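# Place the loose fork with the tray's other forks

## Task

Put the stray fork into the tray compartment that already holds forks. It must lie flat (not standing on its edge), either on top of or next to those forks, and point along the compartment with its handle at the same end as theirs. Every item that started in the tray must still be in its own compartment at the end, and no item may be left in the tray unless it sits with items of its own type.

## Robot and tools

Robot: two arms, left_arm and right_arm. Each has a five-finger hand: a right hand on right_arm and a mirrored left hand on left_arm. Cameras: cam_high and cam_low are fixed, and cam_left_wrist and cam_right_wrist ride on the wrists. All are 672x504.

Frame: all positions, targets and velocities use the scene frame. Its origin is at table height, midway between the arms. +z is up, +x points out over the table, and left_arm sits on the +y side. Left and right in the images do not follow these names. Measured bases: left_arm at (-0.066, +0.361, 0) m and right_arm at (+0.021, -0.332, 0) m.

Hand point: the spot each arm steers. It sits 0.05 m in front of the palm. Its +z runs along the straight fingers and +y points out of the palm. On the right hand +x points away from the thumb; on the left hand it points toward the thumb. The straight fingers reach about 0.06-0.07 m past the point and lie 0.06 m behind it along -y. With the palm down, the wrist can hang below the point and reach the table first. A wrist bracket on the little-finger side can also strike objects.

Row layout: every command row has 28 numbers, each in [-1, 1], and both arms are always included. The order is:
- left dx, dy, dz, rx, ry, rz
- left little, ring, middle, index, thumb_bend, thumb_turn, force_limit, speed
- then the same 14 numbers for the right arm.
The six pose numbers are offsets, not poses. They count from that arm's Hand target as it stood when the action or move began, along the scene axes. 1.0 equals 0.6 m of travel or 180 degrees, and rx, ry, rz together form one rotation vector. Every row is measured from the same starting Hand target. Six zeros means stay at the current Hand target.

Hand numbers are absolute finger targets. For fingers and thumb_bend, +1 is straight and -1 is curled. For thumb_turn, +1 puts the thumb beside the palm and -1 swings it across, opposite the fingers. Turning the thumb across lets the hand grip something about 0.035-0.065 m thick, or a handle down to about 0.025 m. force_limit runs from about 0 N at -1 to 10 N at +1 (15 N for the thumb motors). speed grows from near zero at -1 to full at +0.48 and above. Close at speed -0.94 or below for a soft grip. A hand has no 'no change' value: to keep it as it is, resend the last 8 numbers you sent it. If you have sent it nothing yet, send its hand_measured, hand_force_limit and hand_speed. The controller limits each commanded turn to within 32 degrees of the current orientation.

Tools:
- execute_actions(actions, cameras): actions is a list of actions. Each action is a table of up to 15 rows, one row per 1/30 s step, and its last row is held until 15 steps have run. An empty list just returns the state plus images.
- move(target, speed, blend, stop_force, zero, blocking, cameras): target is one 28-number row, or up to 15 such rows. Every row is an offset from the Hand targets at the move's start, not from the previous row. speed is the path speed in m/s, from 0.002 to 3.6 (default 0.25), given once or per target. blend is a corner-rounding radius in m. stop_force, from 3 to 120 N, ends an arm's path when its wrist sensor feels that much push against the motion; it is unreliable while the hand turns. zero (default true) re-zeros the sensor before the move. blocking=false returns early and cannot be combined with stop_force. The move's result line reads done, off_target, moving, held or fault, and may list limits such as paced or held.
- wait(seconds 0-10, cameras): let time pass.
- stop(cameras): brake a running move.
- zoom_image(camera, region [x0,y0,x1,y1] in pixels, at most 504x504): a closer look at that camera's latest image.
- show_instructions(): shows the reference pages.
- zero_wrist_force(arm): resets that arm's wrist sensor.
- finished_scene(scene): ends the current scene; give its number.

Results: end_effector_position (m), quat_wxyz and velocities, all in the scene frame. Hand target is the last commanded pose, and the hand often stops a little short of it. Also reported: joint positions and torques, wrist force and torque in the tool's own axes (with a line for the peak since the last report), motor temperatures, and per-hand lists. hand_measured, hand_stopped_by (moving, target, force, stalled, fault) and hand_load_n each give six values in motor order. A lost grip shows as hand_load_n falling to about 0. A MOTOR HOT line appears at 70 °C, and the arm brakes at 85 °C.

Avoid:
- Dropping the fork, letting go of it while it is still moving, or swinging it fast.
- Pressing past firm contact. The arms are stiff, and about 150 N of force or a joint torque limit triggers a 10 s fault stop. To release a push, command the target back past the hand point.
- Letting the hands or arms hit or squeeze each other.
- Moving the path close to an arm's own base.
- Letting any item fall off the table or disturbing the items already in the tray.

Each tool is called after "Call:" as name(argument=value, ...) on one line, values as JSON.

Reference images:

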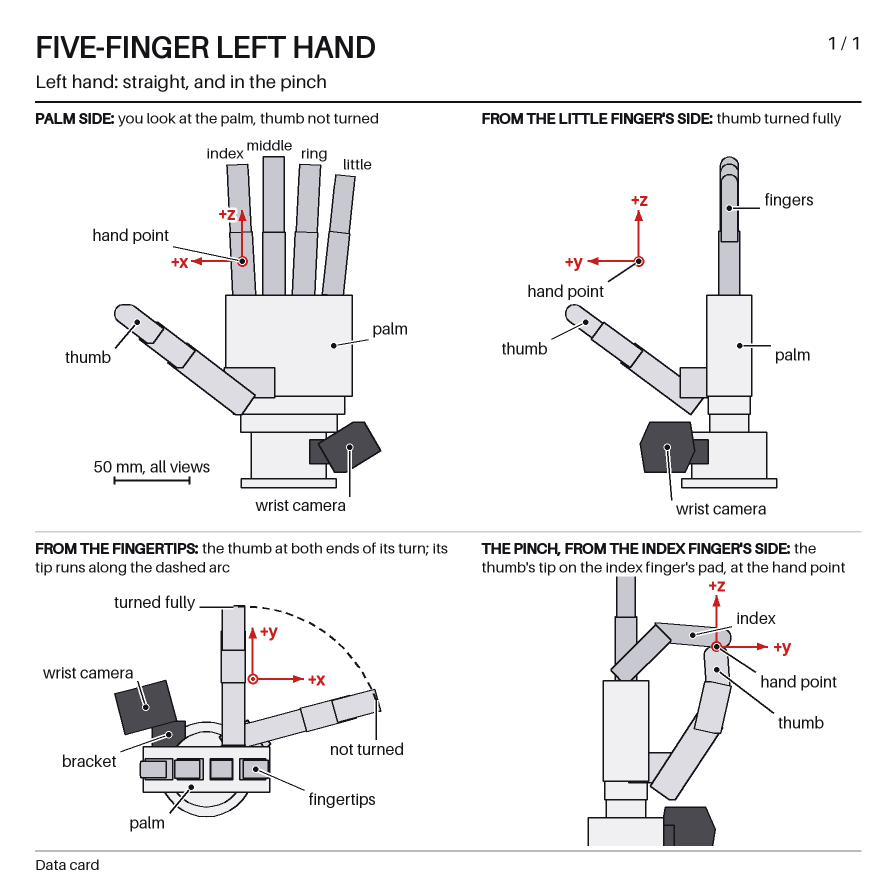

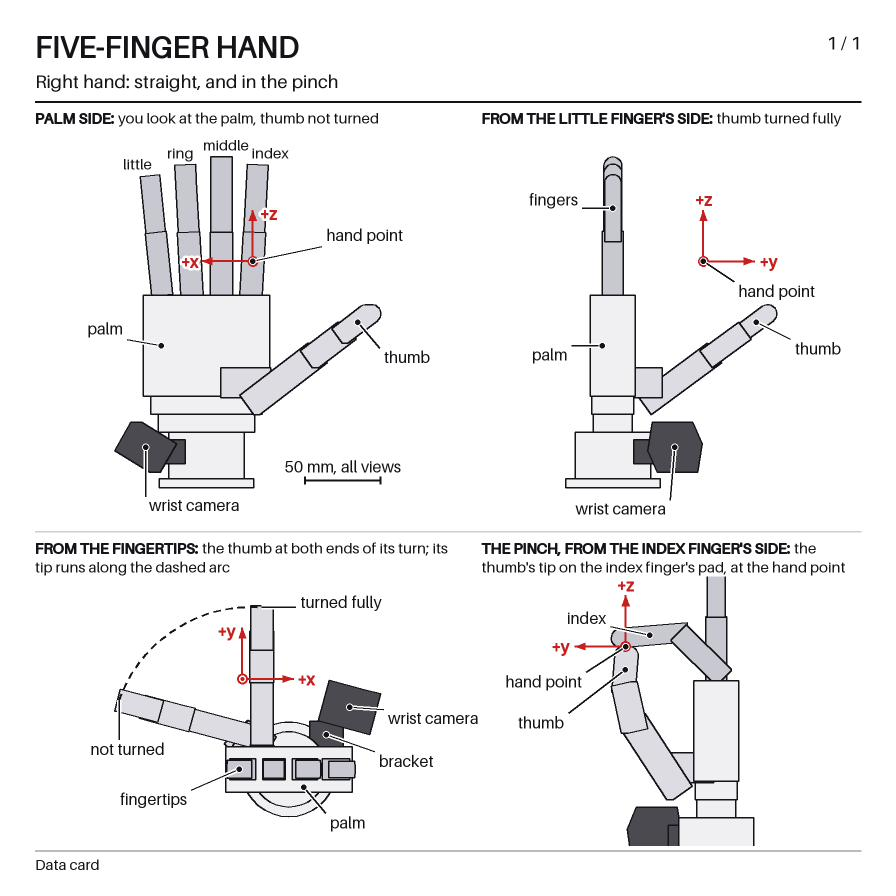

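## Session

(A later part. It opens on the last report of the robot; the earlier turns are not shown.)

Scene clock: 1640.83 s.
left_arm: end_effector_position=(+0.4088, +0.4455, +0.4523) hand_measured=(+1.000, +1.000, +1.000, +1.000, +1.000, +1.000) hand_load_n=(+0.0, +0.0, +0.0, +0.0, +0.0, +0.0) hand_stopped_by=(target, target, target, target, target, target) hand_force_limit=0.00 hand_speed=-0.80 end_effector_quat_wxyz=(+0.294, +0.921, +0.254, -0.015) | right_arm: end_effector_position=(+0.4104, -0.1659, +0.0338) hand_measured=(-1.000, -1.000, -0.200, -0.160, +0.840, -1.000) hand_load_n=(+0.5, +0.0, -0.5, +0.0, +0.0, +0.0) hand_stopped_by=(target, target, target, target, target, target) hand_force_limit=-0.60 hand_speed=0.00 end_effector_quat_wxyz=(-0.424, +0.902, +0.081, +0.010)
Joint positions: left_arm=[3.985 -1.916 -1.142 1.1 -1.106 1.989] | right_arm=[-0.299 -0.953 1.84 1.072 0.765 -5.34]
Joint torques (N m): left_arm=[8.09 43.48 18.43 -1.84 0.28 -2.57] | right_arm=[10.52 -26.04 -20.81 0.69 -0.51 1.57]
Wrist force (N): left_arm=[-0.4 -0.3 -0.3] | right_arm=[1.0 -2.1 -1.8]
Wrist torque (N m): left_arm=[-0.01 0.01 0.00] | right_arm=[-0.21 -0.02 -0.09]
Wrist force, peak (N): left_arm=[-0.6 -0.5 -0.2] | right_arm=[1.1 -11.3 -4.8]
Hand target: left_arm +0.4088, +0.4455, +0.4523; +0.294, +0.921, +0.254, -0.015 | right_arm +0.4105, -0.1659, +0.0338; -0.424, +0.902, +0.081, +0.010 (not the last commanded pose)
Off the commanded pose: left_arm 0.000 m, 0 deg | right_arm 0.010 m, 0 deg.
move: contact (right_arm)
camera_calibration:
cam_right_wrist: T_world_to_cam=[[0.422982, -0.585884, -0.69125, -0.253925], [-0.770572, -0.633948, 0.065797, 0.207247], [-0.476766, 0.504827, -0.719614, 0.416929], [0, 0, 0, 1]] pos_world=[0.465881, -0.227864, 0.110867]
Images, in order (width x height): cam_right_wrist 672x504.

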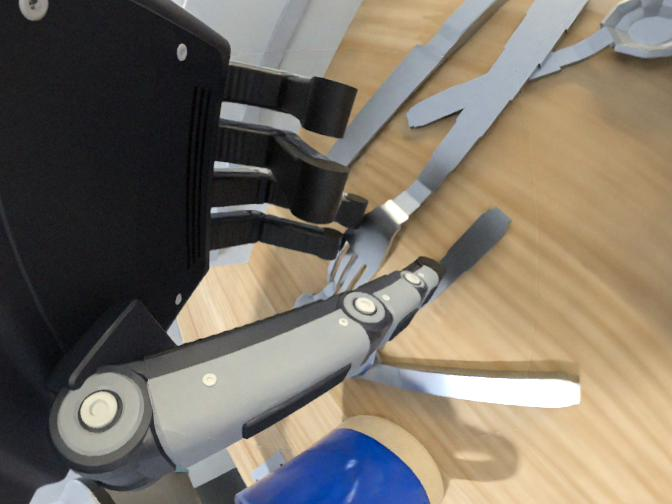

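Call:
move(target=[[0,0,0,0,0,0,1,1,1,1,1,1,0,-0.8,0,0.0,0.01,0,0,0,-1,-1,-0.2,-0.16,0.84,-1,-0.6,0],[0,0,0,0,0,0,1,1,1,1,1,1,0,-0.8,-0.0133,0.0167,0.01,0,0,0,-1,-1,-0.2,-0.16,0.84,-1,-0.6,0]], speed=0.03, cameras=["cam_right_wrist"])

Call:
zoom_image(camera="cam_right_wrist", region=[290, 140, 470, 320])

Scene clock: 1668.17 s.
left_arm: end_effector_position=(+0.4088, +0.4455, +0.4523) hand_measured=(+1.000, +1.000, +1.000, +1.000, +1.000, +1.000) hand_load_n=(+0.0, +0.0, +0.0, +0.0, +0.0, +0.0) hand_stopped_by=(target, target, target, target, target, target) hand_force_limit=0.00 hand_speed=-0.80 end_effector_quat_wxyz=(+0.294, +0.921, +0.254, -0.015) | right_arm: end_effector_position=(+0.4023, -0.1556, +0.0398) hand_measured=(-1.000, -1.000, -0.200, -0.160, +0.840, -1.000) hand_load_n=(+0.0, +0.0, -0.5, +0.0, +0.0, +0.0) hand_stopped_by=(target, target, target, target, target, target) hand_force_limit=-0.60 hand_speed=0.00 end_effector_quat_wxyz=(-0.424, +0.902, +0.081, +0.010) end_effector_velocity=(+0.001, -0.001, +0.000) end_effector_angular_velocity=(+0.001, -0.002, +0.001)
Joint positions: left_arm=[3.985 -1.916 -1.142 1.1 -1.106 1.989] | right_arm=[-0.28 -0.979 1.86 1.059 0.758 -5.315]
Joint velocities: left_arm=[within noise] | right_arm=[-0.002 0.001 -0.002 0.003 0 -0.005]
Joint torques (N m): left_arm=[7.72 42.91 17.98 -1.97 0.18 -2.57] | right_arm=[-13.11 -24.35 -23.71 4.75 -1.69 -1.49]
Wrist force (N): left_arm=[-0.4 -0.1 0.3] | right_arm=[0.5 0.2 -0.6]
Wrist torque (N m): left_arm=[-0.01 0.03 -0.01] | right_arm=[-0.18 -0.01 -0.19]
Wrist force, peak (N): left_arm=[-0.7 -0.6 0.1] | right_arm=[0.8 -2.0 -2.3]
Hand target: left_arm +0.4088, +0.4455, +0.4523; +0.294, +0.921, +0.254, -0.015 | right_arm +0.4025, -0.1558, +0.0398; -0.424, +0.902, +0.081, +0.010
Off the commanded pose: left_arm 0.000 m, 0 deg | right_arm 0.000 m, 0 deg.
move: done
camera_calibration:
cam_right_wrist: T_world_to_cam=[[0.423141, -0.585807, -0.691218, -0.240376], [-0.77047, -0.634079, 0.0657256, 0.207073], [-0.47679, 0.504751, -0.719651, 0.412184], [0, 0, 0, 1]] pos_world=[0.457781, -0.217564, 0.116866]
Images, in order (width x height): cam_right_wrist 672x504.

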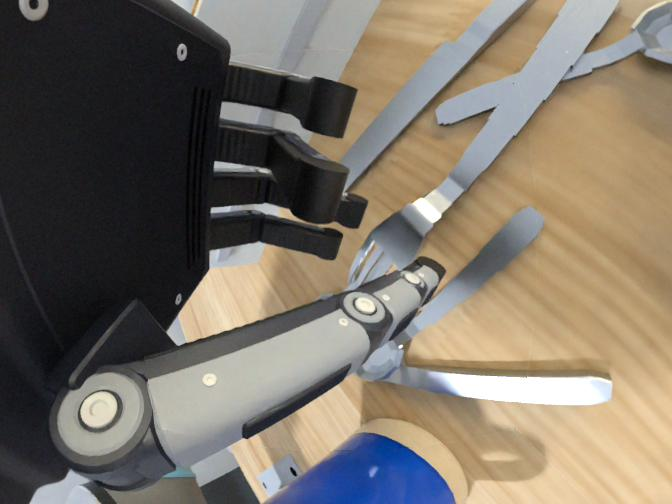

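Scaled by 2.800 from the camera's 672x504 image, which has a finer 960x720 frame.

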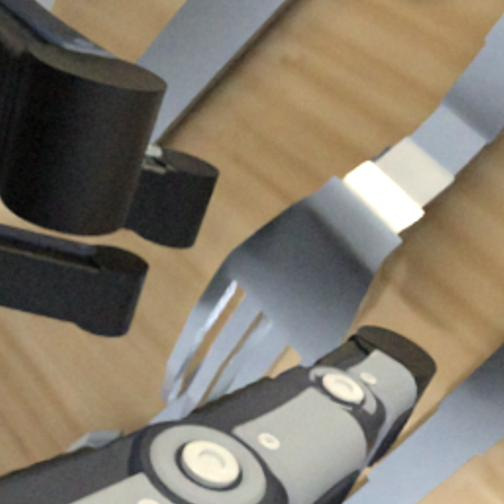

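Call:
move(target=[[0,0,0,0,0,0,1,1,1,1,1,1,0,-0.8,-0.0117,0.0055,0.0,0,0,0,-1,-1,-0.2,-0.16,0.84,-1,-0.6,0],[0,0,0,0,0,0,1,1,1,1,1,1,0,-0.8,-0.0117,0.0055,-0.022,0,0,0,-1,-1,-0.2,-0.16,0.84,-1,-0.6,0]], speed=0.02, stop_force=3, cameras=["cam_right_wrist"])

Call:
zoom_image(camera="cam_right_wrist", region=[290, 140, 470, 320])

Scene clock: 1720.30 s.
left_arm: end_effector_position=(+0.4088, +0.4455, +0.4523) hand_measured=(+1.000, +1.000, +1.000, +1.000, +1.000, +1.000) hand_load_n=(+0.0, +0.0, +0.0, +0.0, +0.0, +0.0) hand_stopped_by=(target, target, target, target, target, target) hand_force_limit=0.00 hand_speed=-0.80 end_effector_quat_wxyz=(+0.294, +0.921, +0.254, -0.015) | right_arm: end_effector_position=(+0.3954, -0.1525, +0.0266) hand_measured=(-1.000, -1.000, -0.200, -0.160, +0.840, -1.000) hand_load_n=(+0.0, +0.0, +0.0, +0.0, +0.0, +0.0) hand_stopped_by=(target, target, target, target, target, target) hand_force_limit=-0.60 hand_speed=0.00 end_effector_quat_wxyz=(-0.424, +0.902, +0.081, +0.010)
Joint positions: left_arm=[3.985 -1.916 -1.142 1.1 -1.106 1.989] | right_arm=[-0.277 -0.965 1.884 1.017 0.757 -5.31]
Joint torques (N m): left_arm=[6.99 43.98 18.38 -2.12 0.17 -2.46] | right_arm=[-12.22 -41.29 -10.51 4.72 0.28 -1.13]
Wrist force (N): left_arm=[-0.3 -0.4 -0.2] | right_arm=[0.6 0.2 -0.8]
Wrist torque (N m): left_arm=[-0.03 -0.01 0.01] | right_arm=[-0.16 -0.02 -0.20]
Wrist force, peak (N): left_arm=[-0.8 -0.4 0.1] | right_arm=[1.0 0.3 -0.9]
Hand target: left_arm +0.4088, +0.4455, +0.4523; +0.294, +0.921, +0.254, -0.015 | right_arm +0.3955, -0.1525, +0.0266; -0.424, +0.902, +0.081, +0.010
Off the commanded pose: left_arm 0.000 m, 0 deg | right_arm 0.000 m, 0 deg.
move: done
camera_calibration:
cam_right_wrist: T_world_to_cam=[[0.423014, -0.585858, -0.691252, -0.244715], [-0.770554, -0.633973, 0.065768, 0.204646], [-0.476766, 0.504826, -0.719614, 0.397832], [0, 0, 0, 1]] pos_world=[0.450881, -0.214464, 0.103666]
Images, in order (width x height): cam_right_wrist 672x504.

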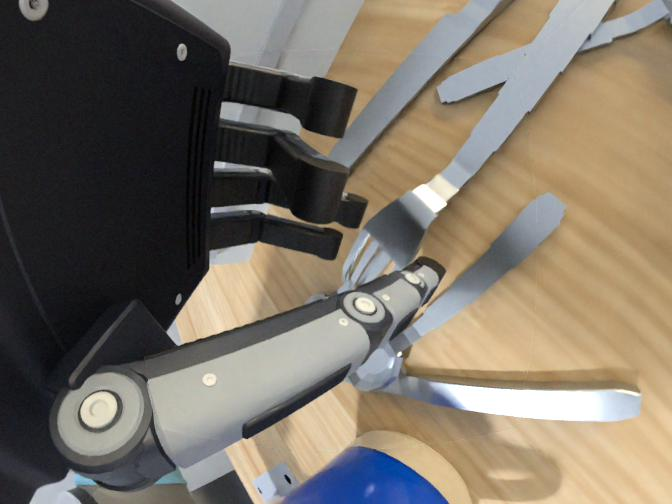

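Scaled by 2.800 from the camera's 672x504 image, which has a finer 960x720 frame.

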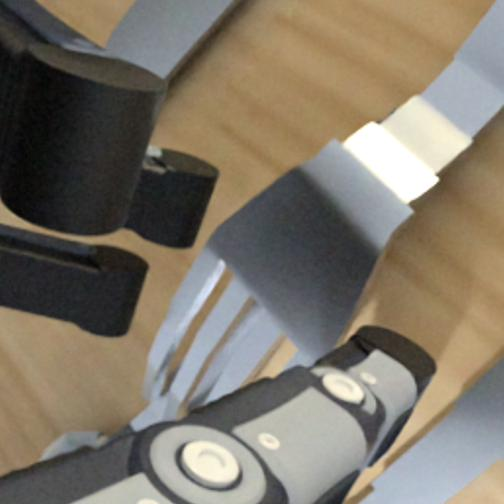

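Call:
move(target=[[0,0,0,0,0,0,1,1,1,1,1,1,0,-0.8,0.0,0.005,0.0,0,0,0,-1,-1,-0.2,-0.16,0.84,-1,-0.6,0],[0,0,0,0,0,0,1,1,1,1,1,1,0,-0.8,0.0,0.005,-0.01,0,0,0,-1,-1,-0.2,-0.16,0.84,-1,-0.6,0]], speed=0.015, stop_force=3, cameras=["cam_right_wrist"])

Call:
zoom_image(camera="cam_right_wrist", region=[290, 140, 470, 320])

Scene clock: 1733.67 s.
left_arm: end_effector_position=(+0.4088, +0.4455, +0.4523) hand_measured=(+1.000, +1.000, +1.000, +1.000, +1.000, +1.000) hand_load_n=(+0.0, +0.0, +0.0, +0.0, +0.0, +0.0) hand_stopped_by=(target, target, target, target, target, target) hand_force_limit=0.00 hand_speed=-0.80 end_effector_quat_wxyz=(+0.294, +0.921, +0.254, -0.015) | right_arm: end_effector_position=(+0.3955, -0.1495, +0.0206) hand_measured=(-1.000, -1.000, -0.200, -0.160, +0.840, -1.000) hand_load_n=(+0.0, +0.0, +0.0, +0.0, +0.0, +0.0) hand_stopped_by=(target, target, target, target, target, target) hand_force_limit=-0.60 hand_speed=0.00 end_effector_quat_wxyz=(-0.424, +0.902, +0.081, +0.010)
Joint positions: left_arm=[3.985 -1.916 -1.142 1.1 -1.106 1.989] | right_arm=[-0.27 -0.953 1.884 0.999 0.754 -5.3]
Joint torques (N m): left_arm=[7.23 43.54 18.37 -2.11 0.09 -2.41] | right_arm=[-14.9 -40.77 1.75 4.56 0.96 -1.5]
Wrist force (N): left_arm=[-0.6 -0.1 0.1] | right_arm=[0.4 -0.1 -0.3]
Wrist torque (N m): left_arm=[0.00 0.05 -0.02] | right_arm=[-0.23 -0.01 -0.16]
Wrist force, peak (N): left_arm=[-0.4 -0.8 0.4] | right_arm=[0.8 0.3 -1.0]
Hand target: left_arm +0.4088, +0.4455, +0.4523; +0.294, +0.921, +0.254, -0.015 | right_arm +0.3955, -0.1495, +0.0206; -0.424, +0.902, +0.081, +0.010
Off the commanded pose: left_arm 0.000 m, 0 deg | right_arm 0.000 m, 0 deg.
move: done
camera_calibration:
cam_right_wrist: T_world_to_cam=[[0.423063, -0.58597, -0.691127, -0.247163], [-0.770582, -0.633937, 0.0657827, 0.206961], [-0.476678, 0.50474, -0.719733, 0.391953], [0, 0, 0, 1]] pos_world=[0.450881, -0.211464, 0.0976664]
Images, in order (width x height): cam_right_wrist 672x504.

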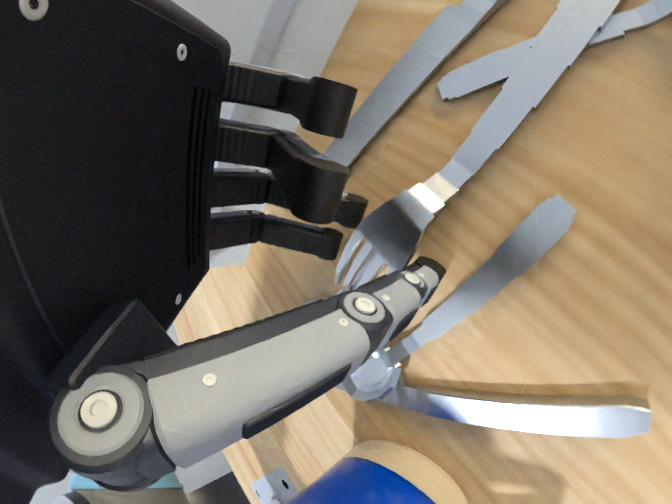

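Scaled by 2.800 from the camera's 672x504 image, which has a finer 960x720 frame.

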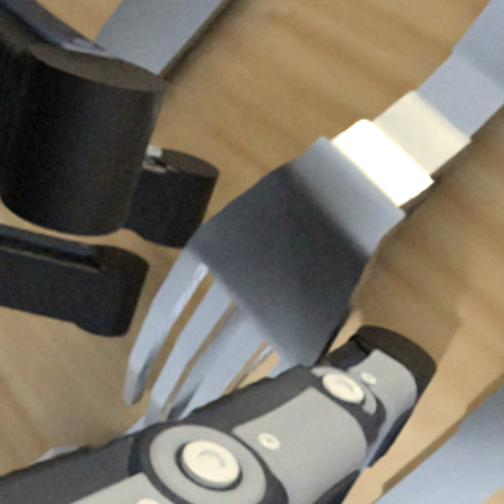

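Call:
move(target=[0,0,0,0,0,0,1,1,1,1,1,1,0,-0.8,0,0,0,0,0,0,-1,-1,-0.22,-0.18,0.68,-1,-0.4,-0.92], cameras=["cam_right_wrist"])

Call:
zoom_image(camera="cam_right_wrist", region=[290, 140, 470, 320])

Scene clock: 1742.53 s.
left_arm: end_effector_position=(+0.4088, +0.4455, +0.4523) hand_measured=(+1.000, +1.000, +1.000, +1.000, +1.000, +1.000) hand_load_n=(+0.0, +0.0, +0.0, +0.0, +0.0, +0.0) hand_stopped_by=(target, target, target, target, target, target) hand_force_limit=0.00 hand_speed=-0.80 end_effector_quat_wxyz=(+0.294, +0.921, +0.254, -0.015) | right_arm: end_effector_position=(+0.3955, -0.1495, +0.0206) hand_measured=(-1.000, -1.000, -0.220, -0.180, +0.682, -1.000) hand_load_n=(+0.0, +0.0, +3.0, +1.0, +3.5, -0.5) hand_stopped_by=(target, target, target, target, target, target) hand_force_limit=-0.40 hand_speed=-0.92 end_effector_quat_wxyz=(-0.424, +0.902, +0.081, +0.010)
Joint positions: left_arm=[3.985 -1.916 -1.142 1.1 -1.106 1.989] | right_arm=[-0.27 -0.953 1.884 0.999 0.754 -5.3]
Joint torques (N m): left_arm=[8.21 42.68 18.29 -2 0.13 -2.55] | right_arm=[-12.88 -40.86 -10.5 4.64 1.05 -1.53]
Wrist force (N): left_arm=[-0.5 -0.4 -0.1] | right_arm=[0.3 0.8 -0.7]
Wrist torque (N m): left_arm=[-0.03 0.03 -0.01] | right_arm=[-0.12 0.03 -0.14]
Wrist force, peak (N): left_arm=[-0.7 -0.3 0.2] | right_arm=[0.5 0.6 -1.1]
Hand target: left_arm +0.4088, +0.4455, +0.4523; +0.294, +0.921, +0.254, -0.015 | right_arm +0.3955, -0.1495, +0.0206; -0.424, +0.902, +0.081, +0.010
Off the commanded pose: left_arm 0.000 m, 0 deg | right_arm 0.000 m, 0 deg.
move: done
camera_calibration:
cam_right_wrist: T_world_to_cam=[[0.423063, -0.58597, -0.691127, -0.247163], [-0.770582, -0.633937, 0.0657827, 0.206961], [-0.476678, 0.50474, -0.719733, 0.391953], [0, 0, 0, 1]] pos_world=[0.450881, -0.211464, 0.0976664]
Images, in order (width x height): cam_right_wrist 672x504.

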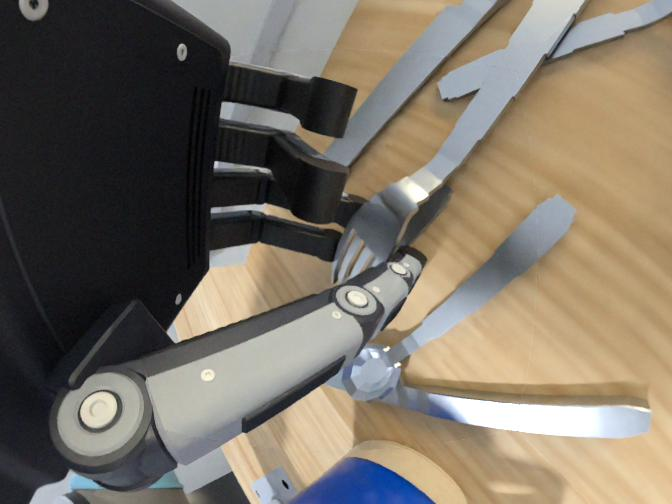

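Scaled by 2.800 from the camera's 672x504 image, which has a finer 960x720 frame.

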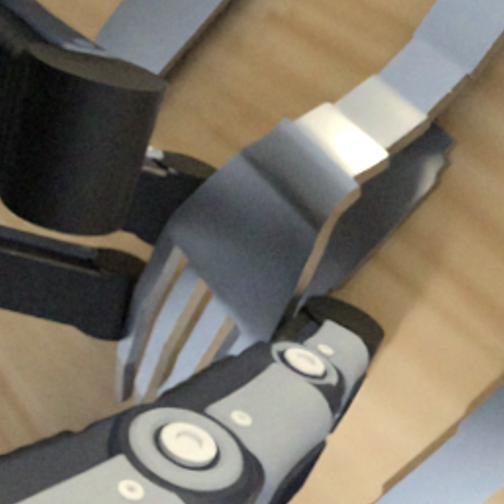

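Call:
move(target=[0,0,0,0,0,0,1,1,1,1,1,1,0,-0.8,0,0,0,0,0,0,-1,-1,-0.25,-0.24,0.65,-1,-0.1,-0.92], cameras=["cam_right_wrist"])

Call:
zoom_image(camera="cam_right_wrist", region=[290, 140, 470, 320])

Scene clock: 1752.47 s.
left_arm: end_effector_position=(+0.4088, +0.4455, +0.4523) hand_measured=(+1.000, +1.000, +1.000, +1.000, +1.000, +1.000) hand_load_n=(+0.0, +0.0, +0.0, +0.0, +0.0, +0.0) hand_stopped_by=(target, target, target, target, target, target) hand_force_limit=0.00 hand_speed=-0.80 end_effector_quat_wxyz=(+0.294, +0.921, +0.254, -0.015) | right_arm: end_effector_position=(+0.3955, -0.1495, +0.0206) hand_measured=(-1.000, -1.000, -0.250, -0.240, +0.650, -1.000) hand_load_n=(+0.0, +0.0, +0.5, +0.5, +0.5, +0.0) hand_stopped_by=(target, target, target, target, target, target) hand_force_limit=-0.10 hand_speed=-0.92 end_effector_quat_wxyz=(-0.424, +0.902, +0.081, +0.010)
Joint positions: left_arm=[3.985 -1.916 -1.142 1.1 -1.106 1.989] | right_arm=[-0.27 -0.953 1.884 0.999 0.754 -5.3]
Joint torques (N m): left_arm=[7.31 43.31 18.42 -1.82 0.14 -2.52] | right_arm=[-11.95 -40.08 -18.44 4.64 0.9 -1.53]
Wrist force (N): left_arm=[-0.5 -0.1 0.1] | right_arm=[0.8 0.1 -0.7]
Wrist torque (N m): left_arm=[-0.01 0.03 -0.01] | right_arm=[-0.21 -0.06 -0.13]
Wrist force, peak (N): left_arm=[-0.6 -0.6 0.1] | right_arm=[0.7 0.8 -0.7]
Hand target: left_arm +0.4088, +0.4455, +0.4523; +0.294, +0.921, +0.254, -0.015 | right_arm +0.3955, -0.1495, +0.0206; -0.424, +0.902, +0.081, +0.010
Off the commanded pose: left_arm 0.000 m, 0 deg | right_arm 0.000 m, 0 deg.
move: done
camera_calibration:
cam_right_wrist: T_world_to_cam=[[0.423116, -0.585927, -0.691132, -0.247177], [-0.770552, -0.633978, 0.0657352, 0.206944], [-0.476678, 0.50474, -0.719733, 0.391953], [0, 0, 0, 1]] pos_world=[0.450881, -0.211464, 0.0976663]
Images, in order (width x height): cam_right_wrist 672x504.

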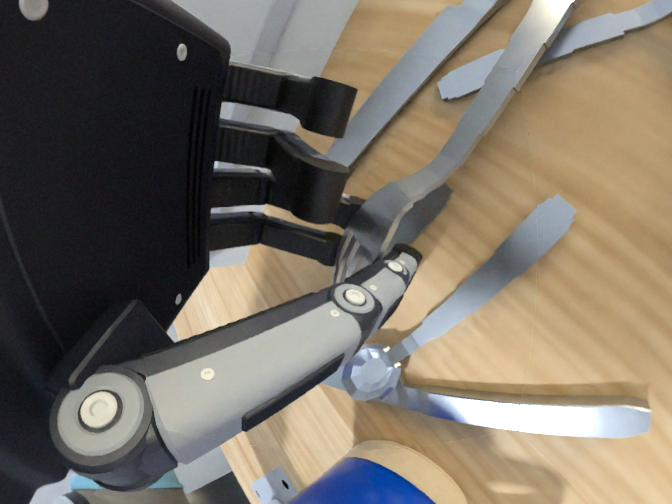

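Scaled by 2.800 from the camera's 672x504 image, which has a finer 960x720 frame.

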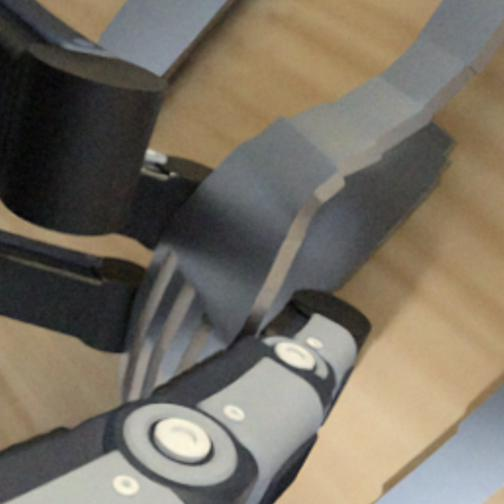

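Call:
move(target=[0,0,0,0,0,0,1,1,1,1,1,1,0,-0.8,0,0,0,0,0,0,-1,-1,-0.25,-0.24,0.59,-1,-0.1,-0.92], cameras=["cam_right_wrist"])

Call:
zoom_image(camera="cam_right_wrist", region=[290, 140, 470, 320])

Scene clock: 1762.57 s.
left_arm: end_effector_position=(+0.4088, +0.4455, +0.4523) hand_measured=(+1.000, +1.000, +1.000, +1.000, +1.000, +1.000) hand_load_n=(+0.0, +0.0, +0.0, +0.0, +0.0, +0.0) hand_stopped_by=(target, target, target, target, target, target) hand_force_limit=0.00 hand_speed=-0.80 end_effector_quat_wxyz=(+0.294, +0.921, +0.254, -0.015) | right_arm: end_effector_position=(+0.3955, -0.1495, +0.0206) hand_measured=(-1.000, -1.000, -0.250, -0.240, +0.590, -1.000) hand_load_n=(+0.0, +0.0, +0.5, +0.0, +0.5, +0.0) hand_stopped_by=(target, target, target, target, target, target) hand_force_limit=-0.10 hand_speed=-0.92 end_effector_quat_wxyz=(-0.424, +0.902, +0.081, +0.010)
Joint positions: left_arm=[3.985 -1.916 -1.142 1.1 -1.106 1.989] | right_arm=[-0.27 -0.953 1.884 0.999 0.754 -5.3]
Joint torques (N m): left_arm=[7.07 43.19 18.82 -1.94 -0.01 -2.6] | right_arm=[-11.44 -39.69 -19.09 4.54 0.9 -1.52]
Wrist force (N): left_arm=[0.0 -0.1 0.0] | right_arm=[0.5 0.6 -0.6]
Wrist torque (N m): left_arm=[0.01 -0.05 0.02] | right_arm=[-0.13 -0.01 -0.15]
Wrist force, peak (N): left_arm=[-0.9 -0.1 0.3] | right_arm=[0.4 0.9 -0.8]
Hand target: left_arm +0.4088, +0.4455, +0.4523; +0.294, +0.921, +0.254, -0.015 | right_arm +0.3955, -0.1495, +0.0206; -0.424, +0.902, +0.081, +0.010
Off the commanded pose: left_arm 0.000 m, 0 deg | right_arm 0.000 m, 0 deg.
move: done
camera_calibration:
cam_right_wrist: T_world_to_cam=[[0.423116, -0.585927, -0.691132, -0.247177], [-0.770552, -0.633978, 0.0657352, 0.206944], [-0.476678, 0.50474, -0.719733, 0.391953], [0, 0, 0, 1]] pos_world=[0.450881, -0.211464, 0.0976663]
Images, in order (width x height): cam_right_wrist 672x504.

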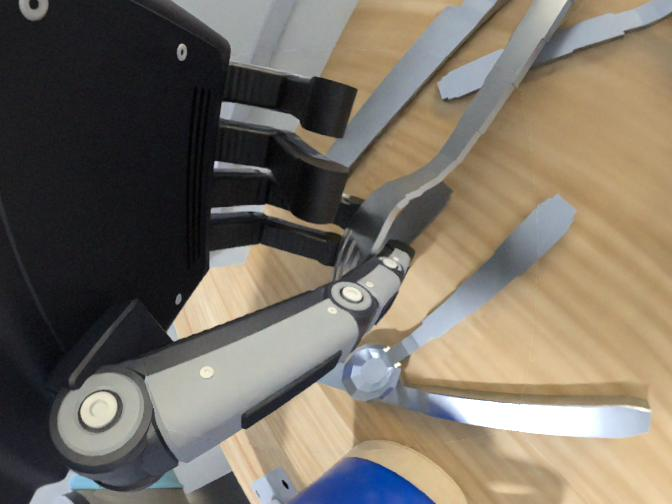

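Scaled by 2.800 from the camera's 672x504 image, which has a finer 960x720 frame.

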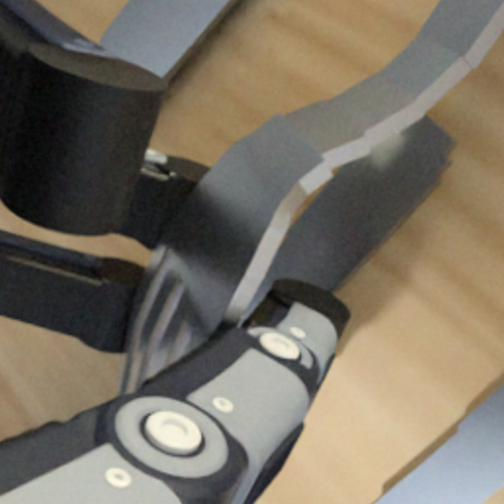

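Call:
move(target=[0,0,0,0,0,0,1,1,1,1,1,1,0,-0.8,0,0,0,0,0,0,-1,-1,-0.25,-0.24,0.5,-1,-0.1,-0.92], cameras=["cam_right_wrist"])

Call:
zoom_image(camera="cam_right_wrist", region=[290, 140, 470, 320])

Scene clock: 1776.80 s.
left_arm: end_effector_position=(+0.4088, +0.4455, +0.4523) hand_measured=(+1.000, +1.000, +1.000, +1.000, +1.000, +1.000) hand_load_n=(+0.0, +0.0, +0.0, +0.0, +0.0, +0.0) hand_stopped_by=(target, target, target, target, target, target) hand_force_limit=0.00 hand_speed=-0.80 end_effector_quat_wxyz=(+0.294, +0.921, +0.254, -0.015) | right_arm: end_effector_position=(+0.3955, -0.1495, +0.0206) hand_measured=(-1.000, -1.000, -0.250, -0.240, +0.500, -1.000) hand_load_n=(+0.0, +0.0, +2.5, +0.0, +1.0, -0.5) hand_stopped_by=(target, target, target, target, target, target) hand_force_limit=-0.10 hand_speed=-0.92 end_effector_quat_wxyz=(-0.424, +0.902, +0.081, +0.010)
Joint positions: left_arm=[3.985 -1.916 -1.142 1.1 -1.106 1.989] | right_arm=[-0.27 -0.953 1.884 0.999 0.754 -5.3]
Joint torques (N m): left_arm=[6.62 42.84 18.11 -2.03 0.08 -2.44] | right_arm=[-8.74 -37.12 -18.8 4.46 0.97 -1.41]
Wrist force (N): left_arm=[-0.2 -0.1 0.4] | right_arm=[0.6 0.6 -0.5]
Wrist torque (N m): left_arm=[-0.02 0.00 0.00] | right_arm=[-0.14 -0.03 -0.14]
Wrist force, peak (N): left_arm=[-0.6 -0.4 0.3] | right_arm=[0.5 0.4 -1.1]
Hand target: left_arm +0.4088, +0.4455, +0.4523; +0.294, +0.921, +0.254, -0.015 | right_arm +0.3955, -0.1495, +0.0206; -0.424, +0.902, +0.081, +0.010
Off the commanded pose: left_arm 0.000 m, 0 deg | right_arm 0.000 m, 0 deg.
move: done
camera_calibration:
cam_right_wrist: T_world_to_cam=[[0.423116, -0.585927, -0.691132, -0.247177], [-0.770552, -0.633978, 0.0657352, 0.206944], [-0.476678, 0.50474, -0.719733, 0.391953], [0, 0, 0, 1]] pos_world=[0.450881, -0.211464, 0.0976663]
Images, in order (width x height): cam_right_wrist 672x504.

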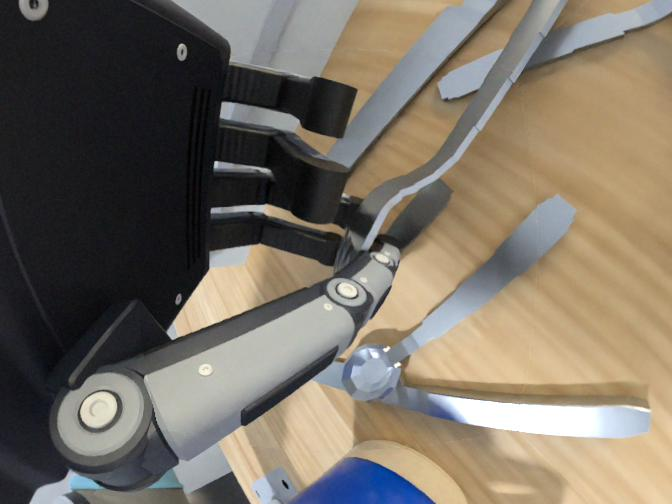

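Scaled by 2.800 from the camera's 672x504 image, which has a finer 960x720 frame.

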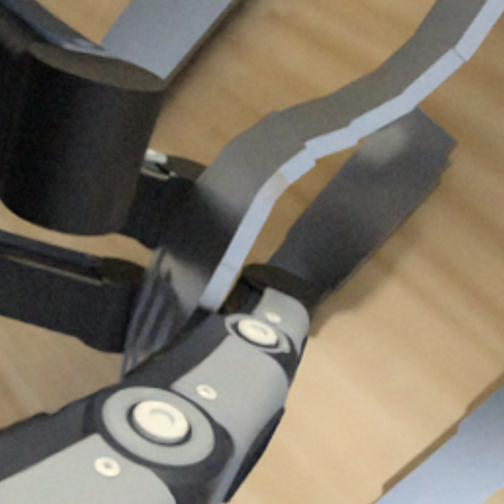

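Call:
move(target=[0,0,0,0,0,0,1,1,1,1,1,1,0,-0.8,0,0,0,0,0,0,-1,-1,-0.27,-0.29,0.42,-1,-0.1,-0.92], cameras=["cam_right_wrist"])

Call:
zoom_image(camera="cam_right_wrist", region=[290, 140, 470, 320])

Scene clock: 1785.00 s.
left_arm: end_effector_position=(+0.4088, +0.4455, +0.4523) hand_measured=(+1.000, +1.000, +1.000, +1.000, +1.000, +1.000) hand_load_n=(+0.0, +0.0, +0.0, +0.0, +0.0, +0.0) hand_stopped_by=(target, target, target, target, target, target) hand_force_limit=0.00 hand_speed=-0.80 end_effector_quat_wxyz=(+0.294, +0.921, +0.254, -0.015) | right_arm: end_effector_position=(+0.3955, -0.1495, +0.0206) hand_measured=(-1.000, -1.000, -0.254, -0.268, +0.424, -1.000) hand_load_n=(+0.0, +0.0, +10.0, +8.0, +6.0, -4.5) hand_stopped_by=(target, target, force, force, target, target) hand_force_limit=-0.10 hand_speed=-0.92 end_effector_quat_wxyz=(-0.424, +0.902, +0.081, +0.010)
Joint positions: left_arm=[3.985 -1.916 -1.142 1.1 -1.106 1.989] | right_arm=[-0.27 -0.953 1.884 0.999 0.754 -5.3]
Joint torques (N m): left_arm=[6.29 42.76 18.34 -1.97 -0.03 -2.57] | right_arm=[-8.31 -36.33 -18.11 4.47 0.7 -1.3]
Wrist force (N): left_arm=[-0.3 0.2 -0.3] | right_arm=[0.6 0.8 -0.2]
Wrist torque (N m): left_arm=[0.08 -0.01 -0.01] | right_arm=[-0.15 -0.06 -0.11]
Wrist force, peak (N): left_arm=[-0.4 -0.5 0.4] | right_arm=[1.0 0.7 -0.3]
Hand target: left_arm +0.4088, +0.4455, +0.4523; +0.294, +0.921, +0.254, -0.015 | right_arm +0.3955, -0.1495, +0.0206; -0.424, +0.902, +0.081, +0.010
Off the commanded pose: left_arm 0.000 m, 0 deg | right_arm 0.000 m, 0 deg.
move: done
camera_calibration:
cam_right_wrist: T_world_to_cam=[[0.423116, -0.585927, -0.691132, -0.247177], [-0.770552, -0.633978, 0.0657352, 0.206944], [-0.476678, 0.50474, -0.719733, 0.391953], [0, 0, 0, 1]] pos_world=[0.450881, -0.211464, 0.0976663]
Images, in order (width x height): cam_right_wrist 672x504.

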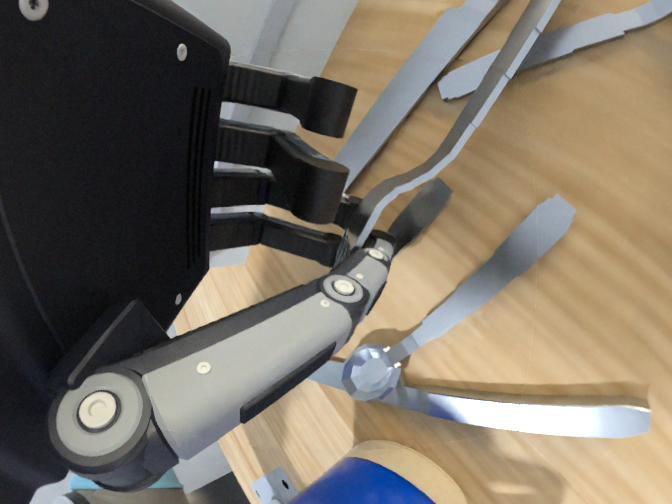

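Scaled by 2.800 from the camera's 672x504 image, which has a finer 960x720 frame.

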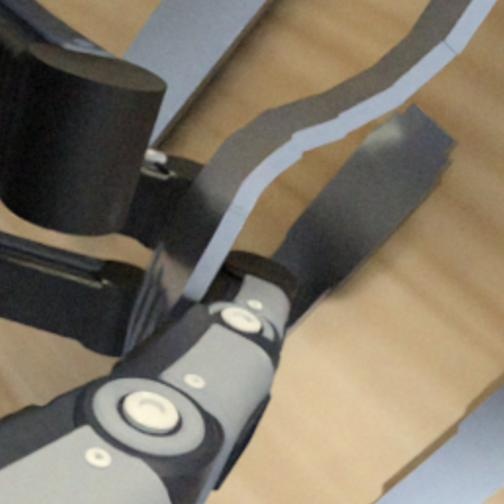

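Call:
move(target=[0,0,0,0,0,0,1,1,1,1,1,1,0,-0.8,0,0,0.0333,0,0,0,-1,-1,-0.27,-0.29,0.42,-1,-0.1,-0.92], speed=0.02, cameras=["cam_right_wrist"])

Scene clock: 1797.67 s.
left_arm: end_effector_position=(+0.4088, +0.4455, +0.4523) hand_measured=(+1.000, +1.000, +1.000, +1.000, +1.000, +1.000) hand_load_n=(+0.0, +0.0, +0.0, +0.0, +0.0, +0.0) hand_stopped_by=(target, target, target, target, target, target) hand_force_limit=0.00 hand_speed=-0.80 end_effector_quat_wxyz=(+0.294, +0.921, +0.254, -0.015) | right_arm: end_effector_position=(+0.3955, -0.1495, +0.0407) hand_measured=(-1.000, -1.000, -0.254, -0.268, +0.424, -1.000) hand_load_n=(+0.0, +0.0, +10.0, +8.0, +6.0, -4.5) hand_stopped_by=(target, target, force, force, target, target) hand_force_limit=-0.10 hand_speed=-0.92 end_effector_quat_wxyz=(-0.424, +0.902, +0.081, +0.010)
Joint positions: left_arm=[3.985 -1.916 -1.142 1.1 -1.106 1.989] | right_arm=[-0.27 -0.993 1.879 1.044 0.754 -5.3]
Joint torques (N m): left_arm=[7.38 43.1 18.96 -1.92 0 -2.54] | right_arm=[-5.24 -23.93 -19.89 0.64 0.42 0.11]
Wrist force (N): left_arm=[-0.4 -0.5 0.2] | right_arm=[0.3 0.8 -0.1]
Wrist torque (N m): left_arm=[-0.07 0.02 0.01] | right_arm=[-0.14 -0.02 -0.13]
Wrist force, peak (N): left_arm=[-0.8 -0.4 -0.2] | right_arm=[0.8 0.9 0.1]
Hand target: left_arm +0.4088, +0.4455, +0.4523; +0.294, +0.921, +0.254, -0.015 | right_arm +0.3955, -0.1495, +0.0406; -0.424, +0.902, +0.081, +0.010
Off the commanded pose: left_arm 0.000 m, 0 deg | right_arm 0.000 m, 0 deg.
move: done
camera_calibration:
cam_right_wrist: T_world_to_cam=[[0.423063, -0.58597, -0.691127, -0.233271], [-0.770582, -0.633937, 0.0657827, 0.205639], [-0.476678, 0.50474, -0.719733, 0.40642], [0, 0, 0, 1]] pos_world=[0.450881, -0.211464, 0.117766]
Images, in order (width x height): cam_right_wrist 672x504.

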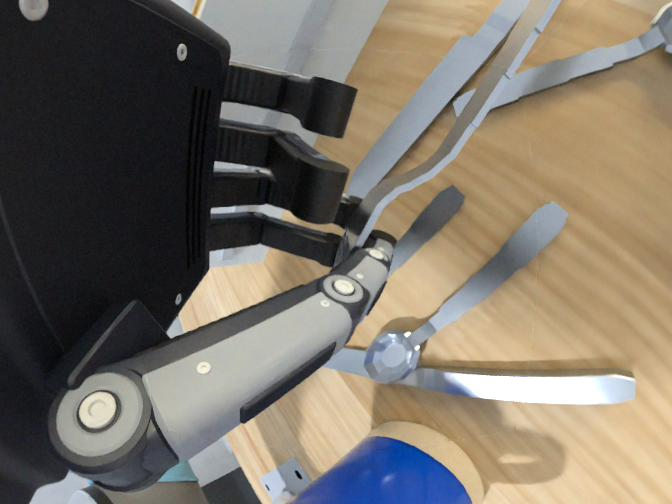

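Call:
move(target=[0,0,0,0,0,0,1,1,1,1,1,1,0,-0.8,0,0,0.28,0,0,0,-1,-1,-0.27,-0.29,0.42,-1,-0.1,-0.92], speed=0.05, cameras=["cam_right_wrist", "cam_high"])

Call:
zoom_image(camera="cam_right_wrist", region=[290, 0, 672, 320])

Scene clock: 1809.77 s.
left_arm: end_effector_position=(+0.4088, +0.4455, +0.4523) hand_measured=(+1.000, +1.000, +1.000, +1.000, +1.000, +1.000) hand_load_n=(+0.0, +0.0, +0.0, +0.0, +0.0, +0.0) hand_stopped_by=(target, target, target, target, target, target) hand_force_limit=0.00 hand_speed=-0.80 end_effector_quat_wxyz=(+0.294, +0.921, +0.254, -0.015) | right_arm: end_effector_position=(+0.3955, -0.1495, +0.2087) hand_measured=(-1.000, -1.000, -0.254, -0.268, +0.424, -1.000) hand_load_n=(+0.0, +0.0, +10.0, +8.5, +6.0, -4.5) hand_stopped_by=(target, target, force, force, target, target) hand_force_limit=-0.10 hand_speed=-0.92 end_effector_quat_wxyz=(-0.424, +0.902, +0.081, +0.010)
Joint positions: left_arm=[3.985 -1.916 -1.142 1.1 -1.106 1.989] | right_arm=[-0.269 -1.251 1.737 1.443 0.754 -5.3]
Joint torques (N m): left_arm=[7.15 42.67 19.07 -1.97 -0.08 -2.54] | right_arm=[6.05 -18.69 -2.04 0.83 -2.6 -0.6]
Wrist force (N): left_arm=[-0.6 -0.1 -0.3] | right_arm=[0.3 0.6 -0.7]
Wrist torque (N m): left_arm=[0.02 0.03 -0.02] | right_arm=[-0.14 -0.02 -0.13]
Wrist force, peak (N): left_arm=[-0.8 0.1 0.1] | right_arm=[0.3 1.4 0.4]
Hand target: left_arm +0.4088, +0.4455, +0.4523; +0.294, +0.921, +0.254, -0.015 | right_arm +0.3955, -0.1495, +0.2086; -0.424, +0.902, +0.081, +0.010
Off the commanded pose: left_arm 0.000 m, 0 deg | right_arm 0.000 m, 0 deg.
move: done
camera_calibration:
cam_right_wrist: T_world_to_cam=[[0.423275, -0.585996, -0.690976, -0.117349], [-0.770603, -0.633934, 0.0655676, 0.194737], [-0.476455, 0.504715, -0.719898, 0.527324], [0, 0, 0, 1]] pos_world=[0.450981, -0.211464, 0.285766]
Images, in order (width x height): cam_high 672x504, cam_right_wrist 672x504.

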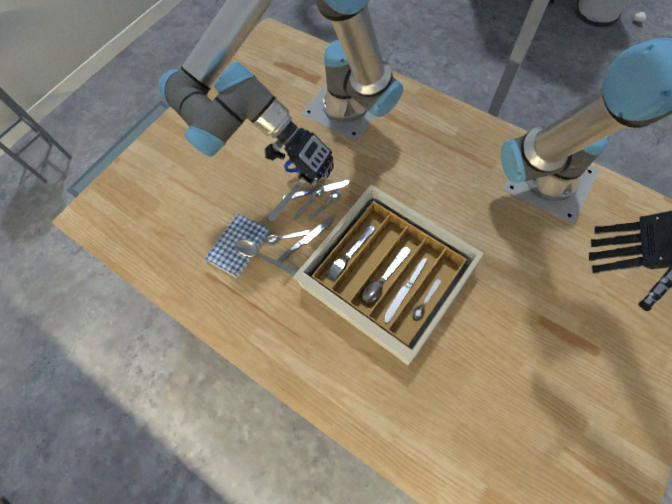

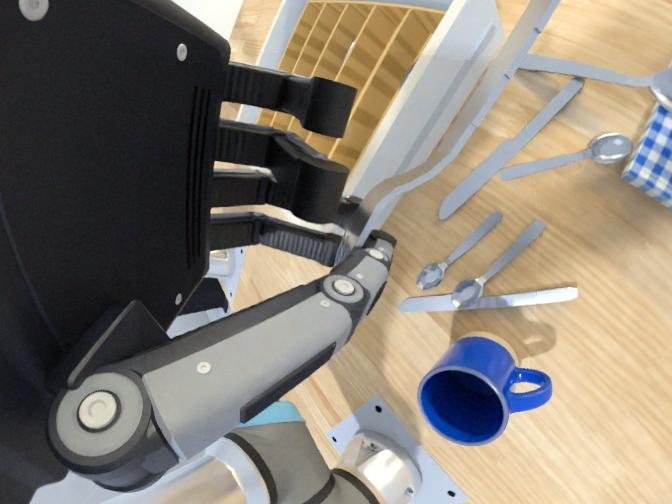

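Scaled by 1.319 from the camera's 672x504 image, which has a finer 960x720 frame.

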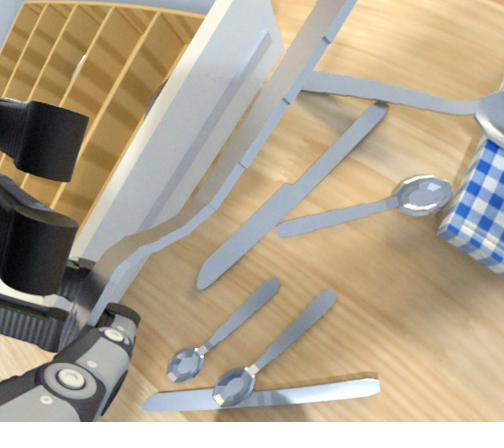

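Call:
zoom_image(camera="cam_high", region=[240, 120, 400, 240])

Scaled by 3.150 from the camera's 672x504 image, which has a finer 960x720 frame.

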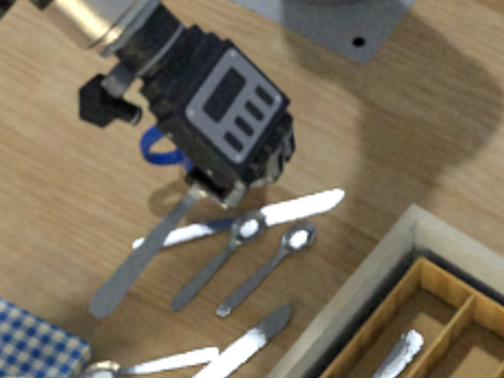

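Call:
move(target=[[0,0,0,0,0,0,1,1,1,1,1,1,0,-0.8,0,0,0.02,0,0,-0.53,-1,-1,-0.27,-0.29,0.42,-1,-0.1,-0.92],[0,0,0,0,0,0,1,1,1,1,1,1,0,-0.8,0.05,0.05,0.02,0,0,-0.9556,-1,-1,-0.27,-0.29,0.42,-1,-0.1,-0.92]], speed=0.3, blend=0.05, cameras=["cam_right_wrist", "cam_high"])

Call:
zoom_image(camera="cam_right_wrist", region=[250, 0, 672, 400])

Scene clock: 1881.83 s.
left_arm: end_effector_position=(+0.4088, +0.4455, +0.4523) hand_measured=(+1.000, +1.000, +1.000, +1.000, +1.000, +1.000) hand_load_n=(+0.0, +0.0, +0.0, +0.0, +0.0, +0.0) hand_stopped_by=(target, target, target, target, target, target) hand_force_limit=0.00 hand_speed=-0.80 end_effector_quat_wxyz=(+0.294, +0.921, +0.254, -0.015) | right_arm: end_effector_position=(+0.4255, -0.1195, +0.2206) hand_measured=(-1.000, -1.000, -0.254, -0.268, +0.424, -1.000) hand_load_n=(+0.0, +0.0, +10.0, +8.0, +6.5, -4.5) hand_stopped_by=(target, target, force, force, target, target) hand_force_limit=-0.10 hand_speed=-0.92 end_effector_quat_wxyz=(+0.020, -0.144, +0.894, -0.423)
Joint positions: left_arm=[3.985 -1.916 -1.142 1.1 -1.106 1.989] | right_arm=[0.506 -1.061 1.423 1.566 2.388 -1.21]
Joint torques (N m): left_arm=[6.59 43.21 19.23 -2.01 -0.18 -2.59] | right_arm=[-10.39 -35.49 -4.6 4.76 2.61 1.86]
Wrist force (N): left_arm=[-0.4 0.0 0.2] | right_arm=[0.4 1.0 -0.5]
Wrist torque (N m): left_arm=[-0.01 0.03 -0.01] | right_arm=[-0.12 -0.05 -0.06]
Wrist force, peak (N): left_arm=[-0.6 -0.5 -0.2] | right_arm=[0.2 1.0 -1.1]
Hand target: left_arm +0.4088, +0.4455, +0.4523; +0.294, +0.921, +0.254, -0.015 | right_arm +0.4255, -0.1195, +0.2206; +0.020, -0.144, +0.894, -0.423
Off the commanded pose: left_arm 0.000 m, 0 deg | right_arm 0.000 m, 0 deg.
move: done
camera_calibration:
cam_right_wrist: T_world_to_cam=[[-0.500336, 0.521429, -0.691213, 0.421222], [0.674872, 0.734983, 0.0659393, -0.21547], [0.542412, -0.433489, -0.719636, -0.0106938], [0, 0, 0, 1]] pos_world=[0.361968, -0.0659065, 0.297667]
Images, in order (width x height): cam_high 672x504, cam_right_wrist 672x504.

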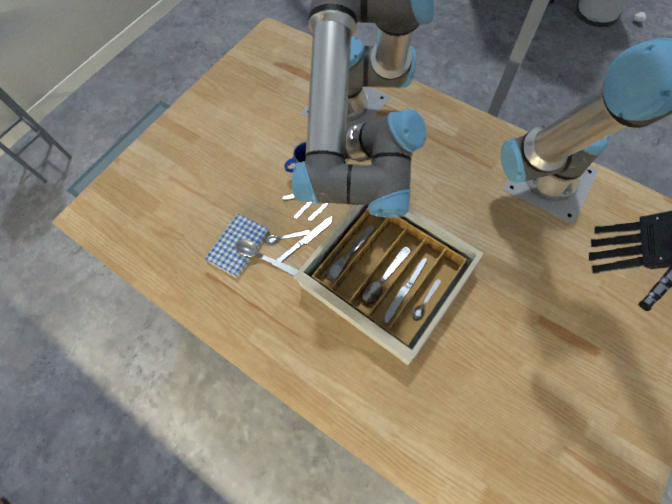

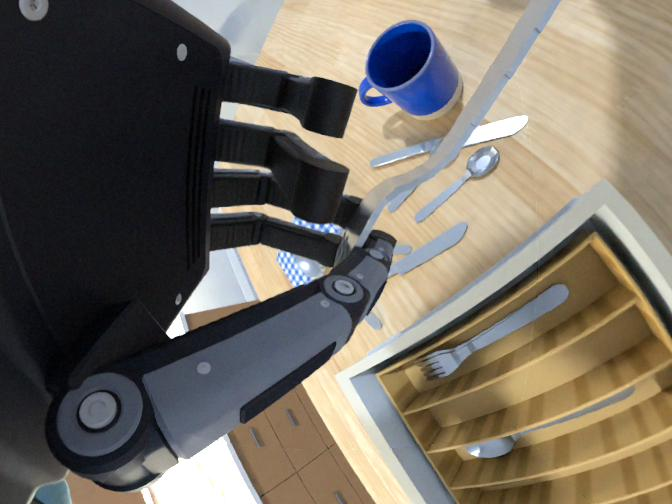

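Scaled by 1.194 from the camera's 672x504 image, which has a finer 960x720 frame.

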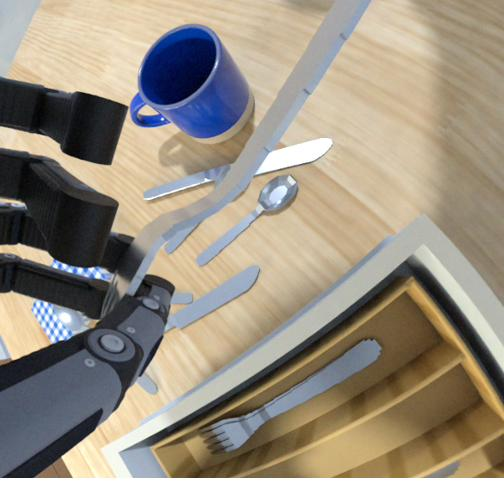

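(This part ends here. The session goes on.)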